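# Place the clean cloths on the blue mat, skip stained ones

## Task

Move every cloth that has no stain onto the blue mat. Any cloth showing a stain must end up off the mat.

## Robot and tools

Robot: two 7-joint arms, left_arm and right_arm, each ending in a parallel gripper. Joint order per arm, base to hand: waist, shoulder, upper arm roll, elbow, forearm roll, wrist pitch, wrist roll. Stated ranges in radians: waist -6.283..6.283, shoulder -2.059..2.094, upper arm roll -6.283..6.283, elbow -0.192..3.927, forearm roll -6.283..6.283, wrist pitch -1.693..3.142, wrist roll -6.283..6.283. True ends may differ by up to 0.010 rad. A target beyond that margin and farther out than the current angle gets the call refused; one slightly past is clipped, and the result then reports "joint sent to its limit".

Frames: the scene frame has its origin at table-top height midway between the nominal bases, +z up, +x out over the table, left_arm on the +y side. Calibrated bases: left_arm at (+0.057, +0.340, 0) m, right_arm at (-0.022, -0.292, 0) m, both nearly unrotated about z. Each arm's end_effector_position, orientation, velocities and wrist-camera poses are given in that arm's own base frame; fixed cameras and the table use the scene frame. Printed hand positions can be off by a few cm. The fingers point along the gripper's +z and open along its y; the reported hand point sits about 2 cm behind the fingertips, and tips advance roughly 10 mm as the fingers close.

Row format (used by every moving tool): one flat list of 16 numbers covering both arms, even if only one moves: left_arm's 7 joint angles then its opening, then right_arm's 7 angles then its opening. Angles are absolute joint targets in radians, not offsets. Opening runs from -1 (closed) to +1 (fully open, pad gap 0.084 m). To keep an arm still, resend its current Joint targets values; to keep a gripper as is, resend its present command (0 is a real command, half open).

execute_actions(actions, cameras): actions is a list of actions; each action is a table of up to 15 rows, one per 1/30 s step; a shorter table repeats its last row to fill 15 steps. Per step each joint target is kept within 0.637 rad of the measured angle, drives move at most 3.14 rad/s, and a gripper is held under 1 m/s, so far targets need several actions. An empty actions list returns full status and all camera images. cameras: list of names, ["all"], or [] for none.

move(target, speed, blend, opening_speed, blocking, cameras): target is one 16-number row or a list of up to 15 rows (absolute joint targets), all sharing a 10 s budget. All joints move in sync, so hands travel on curves and do not avoid obstacles or each other. speed: rad/s for the joint with farthest to go, 0.01 to 3.14, default 0.5, one value or one per target. blend: radians of corner rounding per waypoint, 0 (default) stops at each. opening_speed: rate of gripper command change per second on the -1..1 scale, at least 0.2. Gripper values of the first row apply at once; those of later rows apply on arrival. blocking=false returns after about 0.5 s while motion continues; a new move replaces the running one. The result adds a "move:" line: done, off_target (resting more than 0.01 rad from target), moving, held, or fault, plus limits=held if steps were withheld. done does not prove contact or a grasp.

wait(seconds 0 to 10): lets time pass holding commands; returns early if a running move ends. stop: brakes the running move. zoom_image(camera, region=[x0,y0,x1,y1]): enlarges part of a camera's newest image, in pixels from the top-left, at most 504 by 504. clear_fault(arm: left_arm or right_arm): clears a reported torque fault. finished_scene(scene): ends the current scene, given its number; irreversible, and the goal must stay satisfied without the robot.

Cameras, all 672x504: cam_head_left, cam_head_right, cam_high (fixed, scene frame), cam_left_wrist, cam_right_wrist (on the hands). Calibration matrices are provided; fixed cameras may have shifted slightly.

Result lines: Joint positions and Joint velocities list each arm's 7 joints then the pad gap in m; Joint targets shows what joints are currently driven toward; Tool commands and grip_measured (opening scale) describe grippers; Joint torques include the arm's own weight and are noisy; "within noise" marks a still arm; Wrist depth is a 7x7 grid per wrist camera, rows top to bottom separated by " / ", in mm (172 to 3000, "-" means no value). "joint command not followed" means the inter-arm clearance check altered targets. MOTOR HOT appears at 65 °C; at 80 °C the arm is braked for 30 s or more.

Gripping: command an opening well below grip_measured to hold; -1 gives full force (about 24 N per pad). Cloths are thin, so close fully.

Avoid: anything leaving the table (fails the task), dropping or releasing moving items, fast or hard contacts, pressing on the table, and arms touching each other or one gripper closing on the other's fingers. Contact torque above the load limits (N m: waist 44.1, shoulder 44.3, upper arm roll 28.2, elbow 28.2, forearm roll 28.2, wrist pitch 15.2, wrist roll 15.8), a motor pinned at its torque limit for 1 s, or long overload causes a torque fault: the arm backs off and stops until clear_fault. Time passes while replies are written, and a running move continues meanwhile.

Each tool is called after "Emit:" as name(argument=value, ...), one argument or row to a line, values as JSON.

## Session

Emit:
execute_actions(
  actions=[],
)

Emit:
zoom_image(
  camera="cam_high",
  region=[130, 220, 560, 480],
)

Scene clock: 0.00 s.
left_arm: end_effector_position=(+0.4934, +0.0693, +0.2029) grip_measured=+1.00 end_effector_quat_wxyz=(-0.203, +0.461, -0.554, +0.663) | right_arm: end_effector_position=(+0.5908, +0.0641, +0.1587) grip_measured=+1.00 end_effector_quat_wxyz=(-0.149, +0.315, +0.936, +0.037)
Joint positions: left_arm=[-1.631 -0.984 2.288 0.82 1.545 -0.853 1.157 0.084] | right_arm=[-0.063 0.725 0.159 1.966 0.077 1.498 -2.437 0.084]
Joint velocities: within noise
Joint torques (N m): no reading
Motor temperatures (°C): left_arm=[33 36 38 31 36 36 34] | right_arm=[40 38 41 43 34 38 39]
Wrist depth (mm): cam_left_wrist=[- - - - - 2948 750 / - - - - - 939 654 / - - - - 1996 765 576 / - - - - 1823 684 528 / 2911 2935 - - 2228 641 481 / 2644 2816 - 2213 2062 566 438 / 2585 2634 2727 2158 1979 520 402] | cam_right_wrist=[414 408 402 395 389 384 377 / 388 381 376 372 367 363 356 / 366 360 356 353 345 340 338 / 347 343 339 335 328 324 321 / 331 327 321 319 316 310 307 / 315 309 305 302 301 296 293 / 299 295 291 288 286 285 281]
Joint targets: left_arm=[-1.631 -0.984 2.288 0.820 1.545 -0.853 1.157] | right_arm=[-0.063 0.725 0.159 1.966 0.077 1.498 -2.437]
Tool commands: left_gripper/opening=+1.0 right_gripper/opening=+1.0
camera_calibration:
cam_left_wrist: T_world_to_cam=[[-0.298614, -0.278305, -0.912894, 0.375141], [0.541428, 0.73831, -0.402186, -0.155349], [0.78593, -0.614365, -0.0697878, -0.206757], [0, 0, 0, 1]] pos_world=[0.358629, 0.0920751, 0.265555]
cam_right_wrist: T_world_to_cam=[[0.625353, 0.77852, -0.053285, -0.374868], [0.702511, -0.591395, -0.395892, -0.228202], [-0.339722, 0.210139, -0.91675, 0.463968], [0, 0, 0, 1]] pos_world=[0.55236, 0.0593868, 0.315025]

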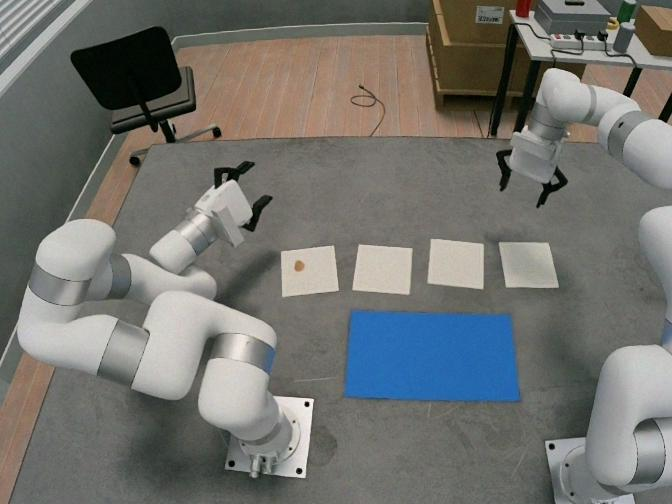

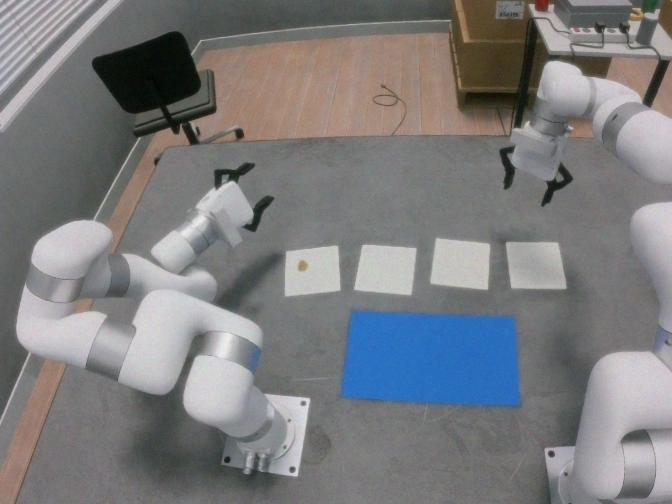

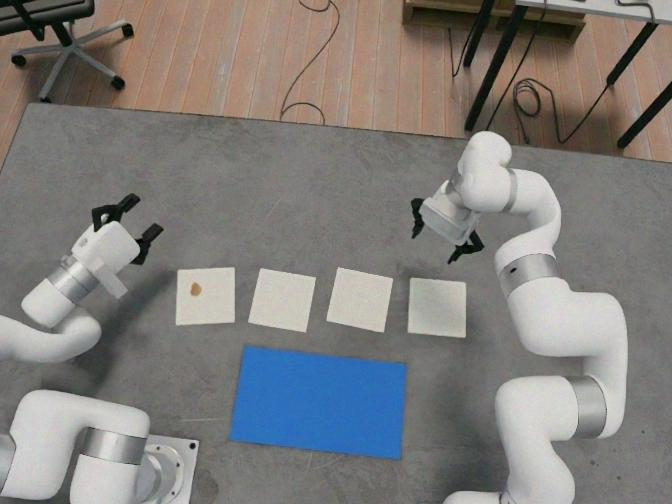

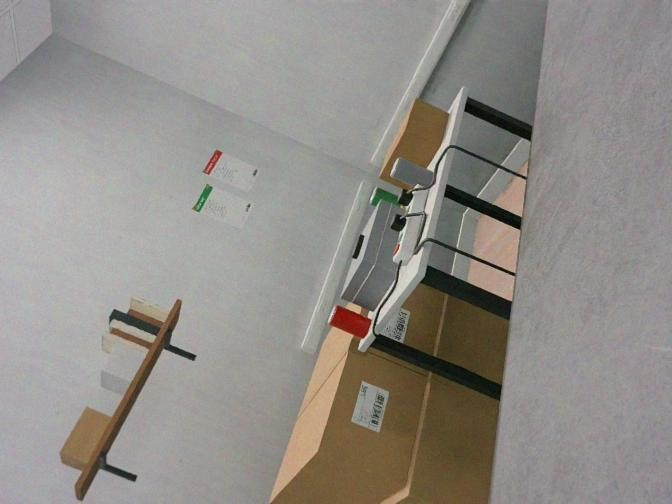

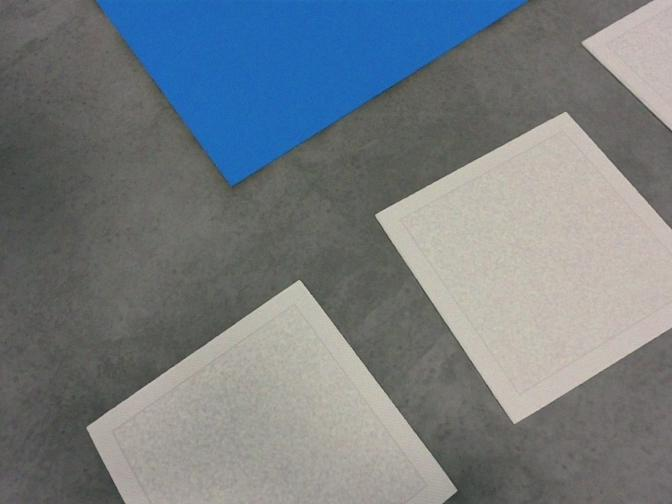

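Scaled by 1.172 from the camera's 672x504 image, which has a finer 960x720 frame.

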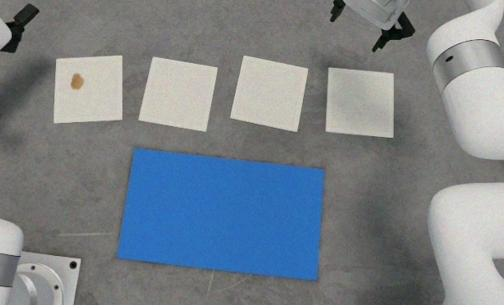

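Emit:
move(
  target=[
    [-0.516,-0.045,0,0.664,0,0.709,-0.5,0.1,0.108,0.0947,0,0.832,0,0.738,3.308,0.1],
    [-0.516,0.141,0,0.624,0,0.483,-0.5,0.1,0.108,0.255,0,0.7955,0,0.54,3.308,0.1],
    [-0.516,0.1705,0,0.624,0,0.4535,-0.5,0.1,0.108,0.284,0,0.7955,0,0.5117,3.308,0.1],
    [-0.516,0.1705,0,0.624,0,0.4535,-0.5,-1,0.108,0.284,0,0.7955,0,0.5117,3.308,-1],
    [-0.2,-0.25,0,0.95,0,1.2,-0.2,-1,0.0,-0.25,0,0.95,0,1.2,3.2,-1],
    [0.26,0.5,0,1.1,0,2.35,0,-1,-0.2,0.5,0,1.1,0,2.35,3.1416,-1],
  ],
  speed=[1.5,0.6,0.1,0.5,1.2,1.2],
  blend=[0.05,0.01,0,0,0.1,0],
  opening_speed=3,
  cameras=["cam_head_left","cam_head_right","cam_high"],
)

Emit:
zoom_image(
  camera="cam_high",
  region=[75, 340, 175, 440],
)

Emit:
zoom_image(
  camera="cam_head_right",
  region=[200, 280, 300, 380],
)

Emit:
zoom_image(
  camera="cam_high",
  region=[440, 404, 540, 504],
)

Scene clock: 29.93 s.
left_arm: end_effector_position=(+0.1768, +0.0470, +0.2301) grip_measured=-0.94 end_effector_quat_wxyz=(+0.099, +0.636, +0.083, -0.761) | right_arm: end_effector_position=(+0.1793, -0.0363, +0.2301) grip_measured=-0.96 end_effector_quat_wxyz=(+0.764, -0.064, -0.638, -0.077)
Joint positions: left_arm=[0.26 0.5 0 1.1 0 2.35 0 0.003] | right_arm=[-0.2 0.5 0 1.1 0 2.35 3.142 0.002]
Joint torques (N m): left_arm=[3.72 -18.27 -2.07 8.04 -1.39 2.85 1.81] | right_arm=[-4.96 -20.97 0.29 12.9 -2.88 3.69 -1.69]
Wrist depth (mm): cam_left_wrist=[554 548 - 246 267 541 609 / - - - - - - - / - - - - - - - / - - - - - - - / - - - - - - - / - 273 - - - - - / - 259 263 - - - -] | cam_right_wrist=[- - - 239 230 - - / - - - 247 237 280 - / - - - 252 241 241 242 / - - - 262 246 242 242 / - - - - 265 263 261 / 2948 - - 285 276 275 267 / 2899 - - 269 265 265 270]
Joint targets: left_arm=[0.260 0.500 0.000 1.100 0.000 2.350 0.000] | right_arm=[-0.200 0.500 0.000 1.100 0.000 2.350 3.142]
move: done
Images, in order (width x height): cam_head_left 672x504, cam_head_right 672x504, cam_high 672x504.

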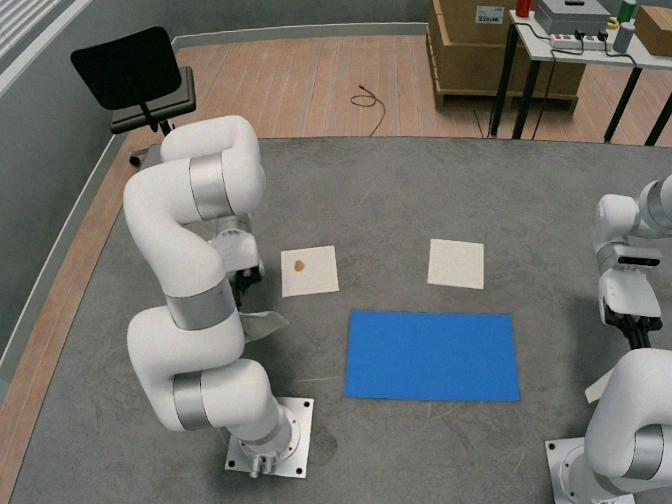

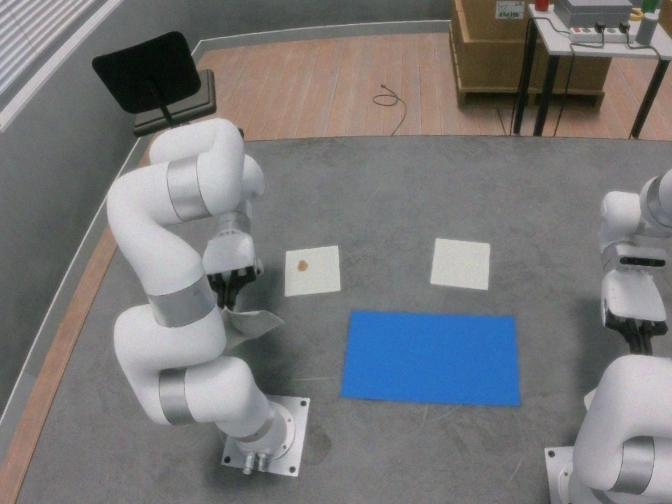

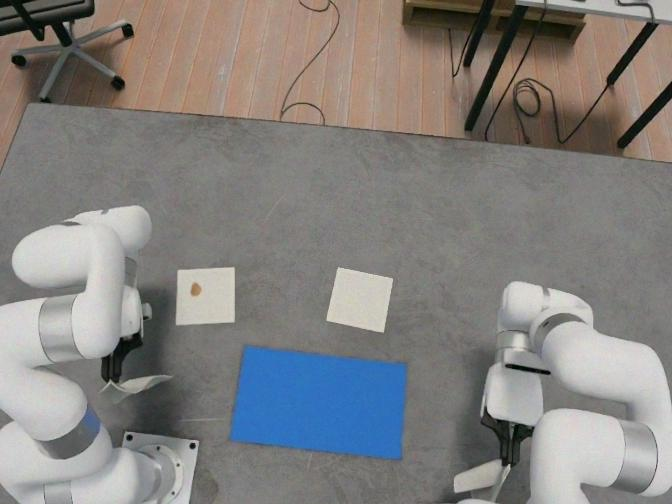

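Scaled by 5.040 from the camera's 672x504 image, which has a finer 960x720 frame.

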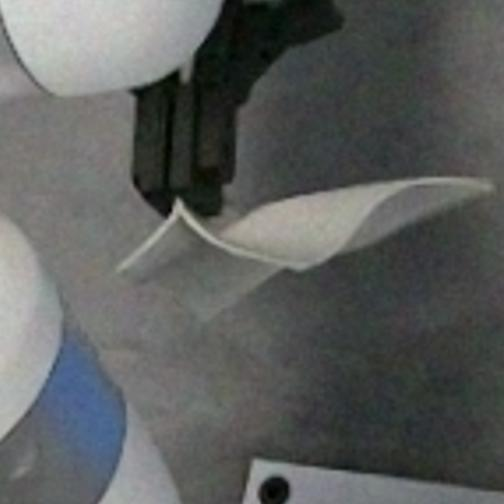

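Scaled by 5.040 from the camera's 672x504 image, which has a finer 960x720 frame.

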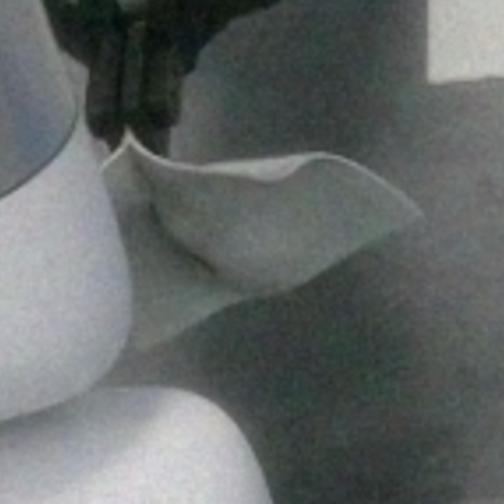

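Scaled by 5.040 from the camera's 672x504 image, which has a finer 960x720 frame.

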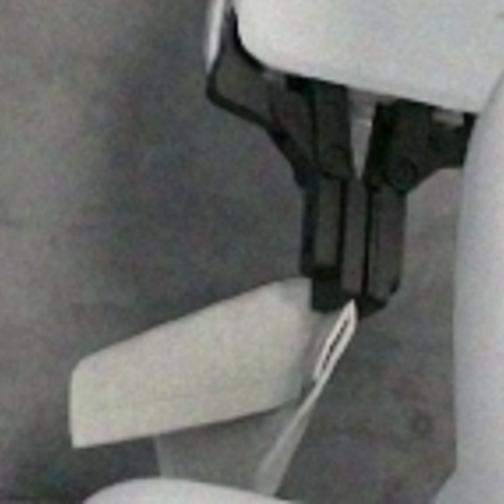

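Emit:
zoom_image(
  camera="cam_head_right",
  region=[218, 302, 268, 352],
)

Emit:
zoom_image(
  camera="cam_head_left",
  region=[235, 300, 300, 365],
)

Emit:
zoom_image(
  camera="cam_high",
  region=[480, 450, 530, 500],
)

Emit:
zoom_image(
  camera="cam_high",
  region=[90, 370, 150, 410],
)

Scaled by 10.080 from the camera's 672x504 image, which has a finer 960x720 frame.

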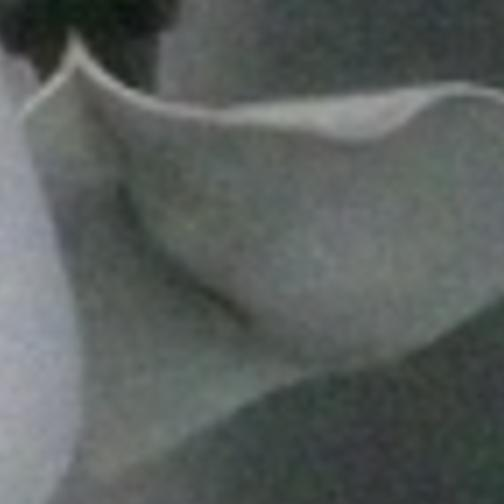

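Scaled by 7.754 from the camera's 672x504 image, which has a finer 960x720 frame.

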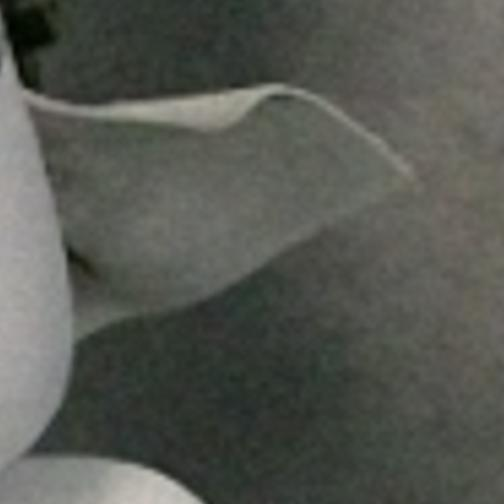

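Scaled by 10.080 from the camera's 672x504 image, which has a finer 960x720 frame.

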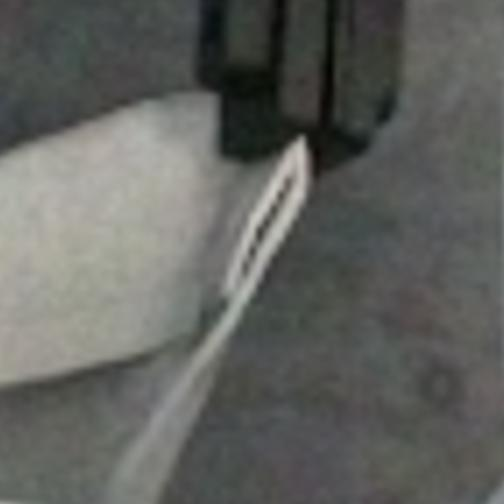

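Scaled by 8.400 from the camera's 672x504 image, which has a finer 960x720 frame.

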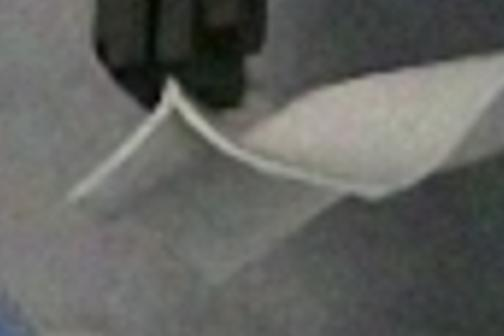

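Emit:
move(
  target=[
    [0.1,-0.25,0,0.95,0,1.2,0,-1,0.0,-0.25,0,0.95,0,1.2,3.1416,-1],
    [0.1,0.1949,0,0.7084,0,0.5135,0,-1,0.0,0.1949,0,0.7084,0,0.5135,3.1416,-1],
    [0.1,0.1949,0,0.7084,0,0.5135,0,0.1,0.0,0.1949,0,0.7084,0,0.5135,3.1416,0.1],
    [0.183,0.13,0,0.728,0,0.598,0,0.1,-0.083,0.13,0,0.728,0,0.598,3.1416,0.1],
    [0.183,0.2,0,0.7085,0,0.5085,0,0.1,-0.083,0.2,0,0.7085,0,0.5085,3.1416,0.1],
    [0.183,0.2275,0,0.7085,0,0.481,0,0.1,-0.083,0.2285,0,0.7085,0,0.48,3.1416,0.1],
    [0.183,0.2275,0,0.7085,0,0.481,0,-1,-0.083,0.2285,0,0.7085,0,0.48,3.1416,-1],
    [0.1,-0.25,0,0.95,0,1.2,0,-1,0.0,-0.25,0,0.95,0,1.2,3.1416,-1],
  ],
  speed=[1.4,0.8,0.5,0.5,0.6,0.1,0.5,1.2],
  blend=[0.1,0,0,0.03,0.01,0,0,0],
  opening_speed=3,
)

Emit:
move(
  target=[0.26,0.5,0,1.1,0,2.35,0,-1,-0.2,0.5,0,1.1,0,2.35,3.1416,-1],
  speed=1.2,
  cameras=["cam_head_left","cam_head_right","cam_high"],
)

Emit:
zoom_image(
  camera="cam_high",
  region=[75, 340, 175, 440],
)

Emit:
zoom_image(
  camera="cam_head_right",
  region=[210, 290, 290, 370],
)

Emit:
zoom_image(
  camera="cam_high",
  region=[440, 404, 540, 504],
)

Emit:
zoom_image(
  camera="cam_head_left",
  region=[225, 290, 305, 370],
)

Scene clock: 56.73 s.
left_arm: end_effector_position=(+0.3997, +0.0401, +0.2605) grip_measured=-0.97 end_effector_quat_wxyz=(+0.000, +0.999, +0.050, +0.000) | right_arm: end_effector_position=(+0.4017, +0.0000, +0.2605) grip_measured=-0.93 end_effector_quat_wxyz=(+0.000, +0.000, +1.000, +0.000)
Joint positions: left_arm=[0.1 -0.25 0 0.95 0 1.2 0 0.001] | right_arm=[0 -0.25 0 0.95 0 1.2 3.142 0.003]
Joint torques (N m): left_arm=[-4.75 -16.25 -1.18 13.93 -0.15 -0.52 -1.25] | right_arm=[5.05 -19.21 1.66 21.37 -0.27 -0.6 -0.92]
Wrist depth (mm): cam_left_wrist=[388 391 394 399 403 406 410 / 385 389 390 397 400 404 408 / 382 386 390 393 399 401 406 / 380 384 385 185 197 399 403 / 378 381 383 - - 393 400 / 375 378 381 - - 392 396 / 373 376 379 - 219 389 393] | cam_right_wrist=[415 415 413 410 408 407 404 / 411 409 407 406 403 402 399 / 405 404 403 400 398 397 395 / 401 400 398 397 395 393 390 / 397 395 394 392 390 389 387 / 393 391 389 387 386 384 383 / 389 386 384 383 382 380 378]
Joint targets: left_arm=[0.100 -0.250 0.000 0.950 0.000 1.200 0.000] | right_arm=[0.000 -0.250 0.000 0.950 0.000 1.200 3.142]
move: done

Scene clock: 58.30 s.
left_arm: end_effector_position=(+0.1768, +0.0470, +0.2301) grip_measured=-0.97 end_effector_quat_wxyz=(+0.099, +0.636, +0.083, -0.761) | right_arm: end_effector_position=(+0.1793, -0.0363, +0.2301) grip_measured=-0.93 end_effector_quat_wxyz=(+0.764, -0.064, -0.638, -0.077)
Joint positions: left_arm=[0.26 0.5 0 1.1 0 2.35 0 0.001] | right_arm=[-0.2 0.5 0 1.1 0 2.35 3.142 0.003]
Joint torques (N m): left_arm=[3.99 -17.73 1.12 8.11 -0.17 2.8 -1.5] | right_arm=[-5.08 -21.23 -0.56 12.9 -0.27 3.56 -0.73]
Wrist depth (mm): cam_left_wrist=[- 549 266 246 255 540 609 / - - - 250 250 2696 - / - - - 205 203 192 - / - - - 197 201 192 - / - - - - 198 194 - / - 273 270 - 193 191 187 / - 259 264 - - 183 185] | cam_right_wrist=[- - - 239 230 - - / - - - 247 237 280 - / - - - 252 241 242 241 / - - - 261 246 243 243 / 2439 - - - 265 263 261 / 2279 - - 286 276 275 267 / 2286 - - 269 265 265 270]
Joint targets: left_arm=[0.260 0.500 0.000 1.100 0.000 2.350 0.000] | right_arm=[-0.200 0.500 0.000 1.100 0.000 2.350 3.142]
move: done
Images, in order (width x height): cam_head_left 672x504, cam_head_right 672x504, cam_high 672x504.

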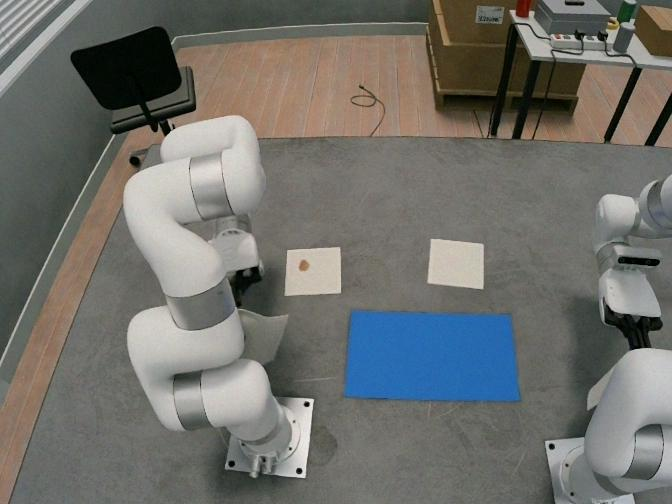

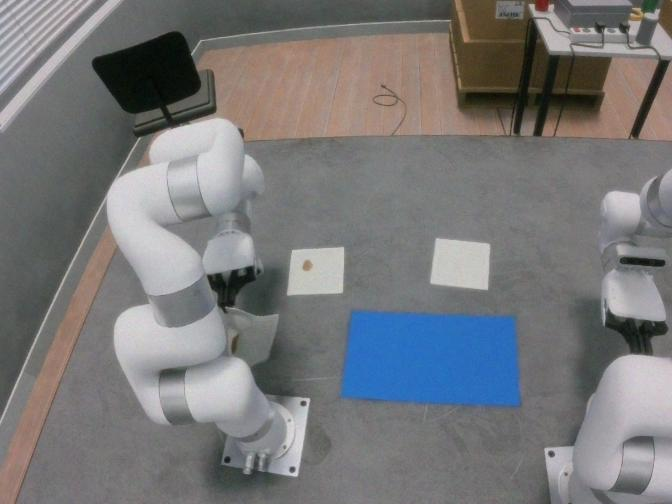

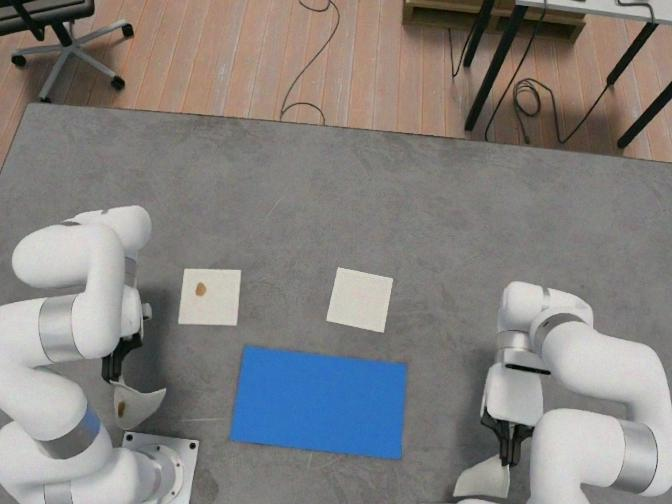

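Scaled by 5.040 from the camera's 672x504 image, which has a finer 960x720 frame.

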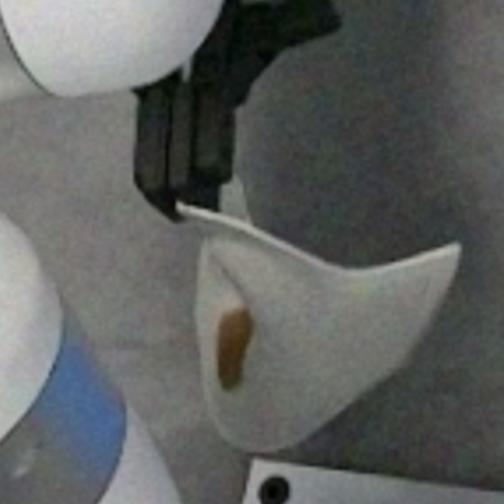

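Scaled by 6.300 from the camera's 672x504 image, which has a finer 960x720 frame.

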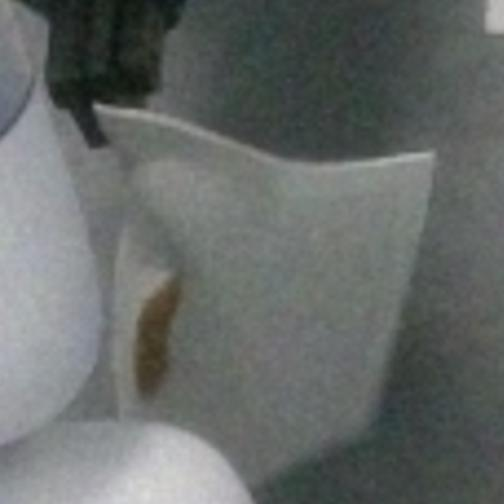

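Scaled by 5.040 from the camera's 672x504 image, which has a finer 960x720 frame.

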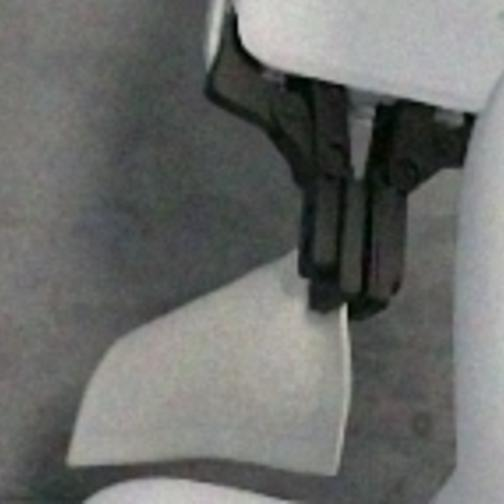

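Scaled by 6.300 from the camera's 672x504 image, which has a finer 960x720 frame.

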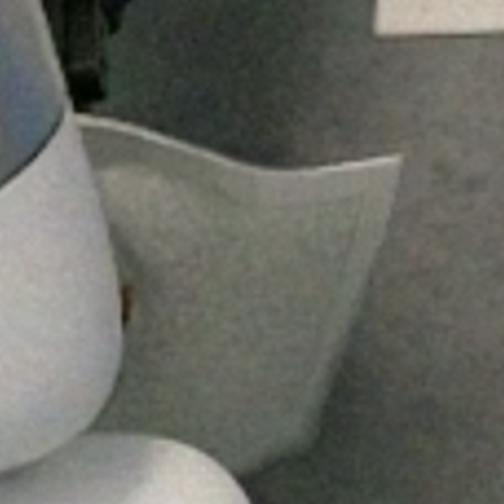

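Emit:
move(
  target=[
    [0.3,-0.25,0,0.95,0,1.2,0,-1,0.3,-0.25,0,0.85,0,1.2,3.5,-1],
    [0.3,0.0256,0,0.7451,0,0.7195,0,-1,0.638,-0.483,0,0.2643,0,0.7473,3.837,-1],
    [0.3,0.1949,0,0.7084,0,0.5135,0,-1,0.638,-0.216,0,0.208,0,0.424,3.837,-1],
    [0.3,0.1949,0,0.7084,0,0.5135,0,0.1,0.638,-0.216,0,0.208,0,0.424,3.837,0.1],
    [0.3,0.0256,0,0.7451,0,0.7195,0,0.1,0.638,-0.483,0,0.2643,0,0.7473,3.837,0.1],
    [-0.744,0.414,0,1.2834,0,0.869,-0.744,0.1,-0.4,-0.483,0,0.2643,0,0.7473,3.837,0.1],
  ],
  speed=[1.4,1.2,0.7,0.5,1.0,1.5],
  blend=[0.1,0.05,0,0,0.1,0],
  opening_speed=3,
)

Emit:
move(
  target=[
    [-0.744,0.531,0,1.2488,0,0.718,-0.744,0.1,-0.4,-0.483,0,0.2643,0,0.7473,3.837,0.1],
    [-0.744,0.5605,0,1.2488,0,0.6885,-0.744,0.1,-0.4,-0.483,0,0.2643,0,0.7473,3.837,0.1],
    [-0.744,0.5605,0,1.2488,0,0.6885,-0.744,-1,-0.4,-0.483,0,0.2643,0,0.7473,3.837,0.1],
    [-0.744,0.414,0,1.2834,0,0.869,-0.744,-1,-0.4,-0.483,0,0.2643,0,0.7473,3.837,0.1],
    [-0.911,-0.402,0,0.3236,0,0.7253,-0.911,-1,-0.4,-0.483,0,0.2643,0,0.7473,3.837,0.1],
    [-0.911,-0.1515,0,0.2717,0,0.4235,-0.911,-1,-0.4,-0.483,0,0.2643,0,0.7473,3.837,0.1],
    [-0.911,-0.1515,0,0.2717,0,0.4235,-0.911,0.1,-0.4,-0.483,0,0.2643,0,0.7473,3.837,0.1],
    [-0.911,-0.402,0,0.3236,0,0.7253,-0.911,0.1,-0.4,-0.483,0,0.2643,0,0.7473,3.837,0.1],
    [-0.3,-0.402,0,0.3236,0,0.7253,-0.911,0.1,-0.4,-0.483,0,0.2643,0,0.7473,3.837,0.1],
  ],
  speed=[0.6,0.1,0.5,1.0,1.4,0.7,0.5,1.0,1.2],
  blend=[0.01,0,0,0.08,0.08,0,0,0.1,0],
  opening_speed=3,
  cameras=["cam_head_left","cam_high"],
)

Scene clock: 81.57 s.
left_arm: end_effector_position=(+0.4074, -0.3749, +0.1009) grip_measured=+0.09 end_effector_quat_wxyz=(+0.000, +1.000, +0.000, +0.000) | right_arm: end_effector_position=(+0.2543, -0.1075, +0.1008) grip_measured=+0.09 end_effector_quat_wxyz=(+0.000, +0.521, +0.854, +0.000)
Joint positions: left_arm=[-0.744 0.414 0 1.283 0 0.869 -0.744 0.048] | right_arm=[-0.4 -0.483 0 0.264 0 0.747 3.837 0.048]
Joint torques (N m): left_arm=[-4.62 -22.1 2.1 12.83 -0.64 -0.51 -1.91] | right_arm=[-5.33 -11.27 1.74 17.99 2.36 -0.53 0.72]
Wrist depth (mm): cam_left_wrist=[229 230 232 234 237 238 240 / 227 229 231 233 235 237 239 / 225 227 229 231 233 235 237 / 224 226 228 227 230 232 236 / 223 225 225 226 228 230 234 / 221 223 224 225 227 228 233 / 220 222 223 223 225 227 231] | cam_right_wrist=[232 245 245 244 243 241 241 / 242 243 242 241 240 239 237 / 240 240 239 238 237 236 235 / 238 238 236 236 235 234 232 / 237 235 234 233 232 231 230 / 234 233 231 230 229 229 228 / 231 230 229 228 227 226 225]
Joint targets: left_arm=[-0.744 0.414 0.000 1.283 0.000 0.869 -0.744] | right_arm=[-0.400 -0.483 0.000 0.264 0.000 0.747 3.837]
move: done

Scene clock: 87.50 s.
left_arm: end_effector_position=(+0.2818, -0.0872, +0.1009) grip_measured=+0.09 end_effector_quat_wxyz=(+0.000, +0.954, +0.301, +0.000) | right_arm: end_effector_position=(+0.2543, -0.1075, +0.1008) grip_measured=+0.09 end_effector_quat_wxyz=(+0.000, +0.521, +0.854, +0.000)
Joint positions: left_arm=[-0.3 -0.402 0 0.324 0 0.725 -0.911 0.048] | right_arm=[-0.4 -0.483 0 0.264 0 0.747 3.837 0.048]
Joint torques (N m): left_arm=[3.94 -11.39 -0.93 11.94 -0.64 -0.6 -1.78] | right_arm=[-5.23 -9.71 2.42 16.23 1.88 -2.03 -1.28]
Wrist depth (mm): cam_left_wrist=[230 232 234 234 235 237 242 / 228 230 232 232 234 235 237 / 227 228 229 230 232 234 236 / 225 227 229 229 231 233 236 / 224 226 227 230 229 231 236 / 223 224 226 228 230 231 234 / 222 223 225 227 229 231 233] | cam_right_wrist=[232 245 245 244 243 242 240 / 242 243 242 241 240 239 237 / 240 240 239 238 237 236 235 / 238 237 237 236 235 234 233 / 236 235 234 233 232 231 230 / 234 232 232 231 230 228 228 / 231 230 229 228 227 226 225]
Joint targets: left_arm=[-0.300 -0.402 0.000 0.324 0.000 0.725 -0.911] | right_arm=[-0.400 -0.483 0.000 0.264 0.000 0.747 3.837]
move: done
Images, in order (width x height): cam_head_left 672x504, cam_high 672x504.

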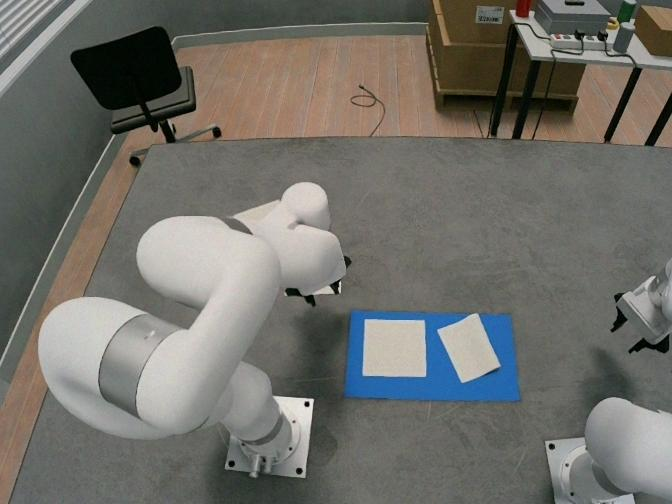

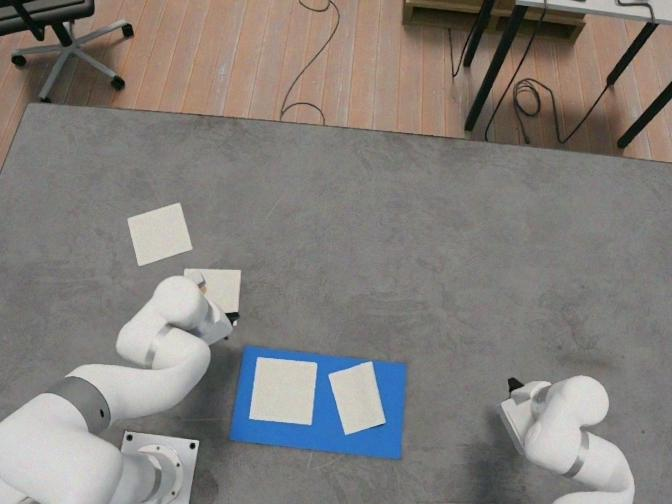

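Emit:
finished_scene(
  scene=3,
)

The scene is finished: the task was done.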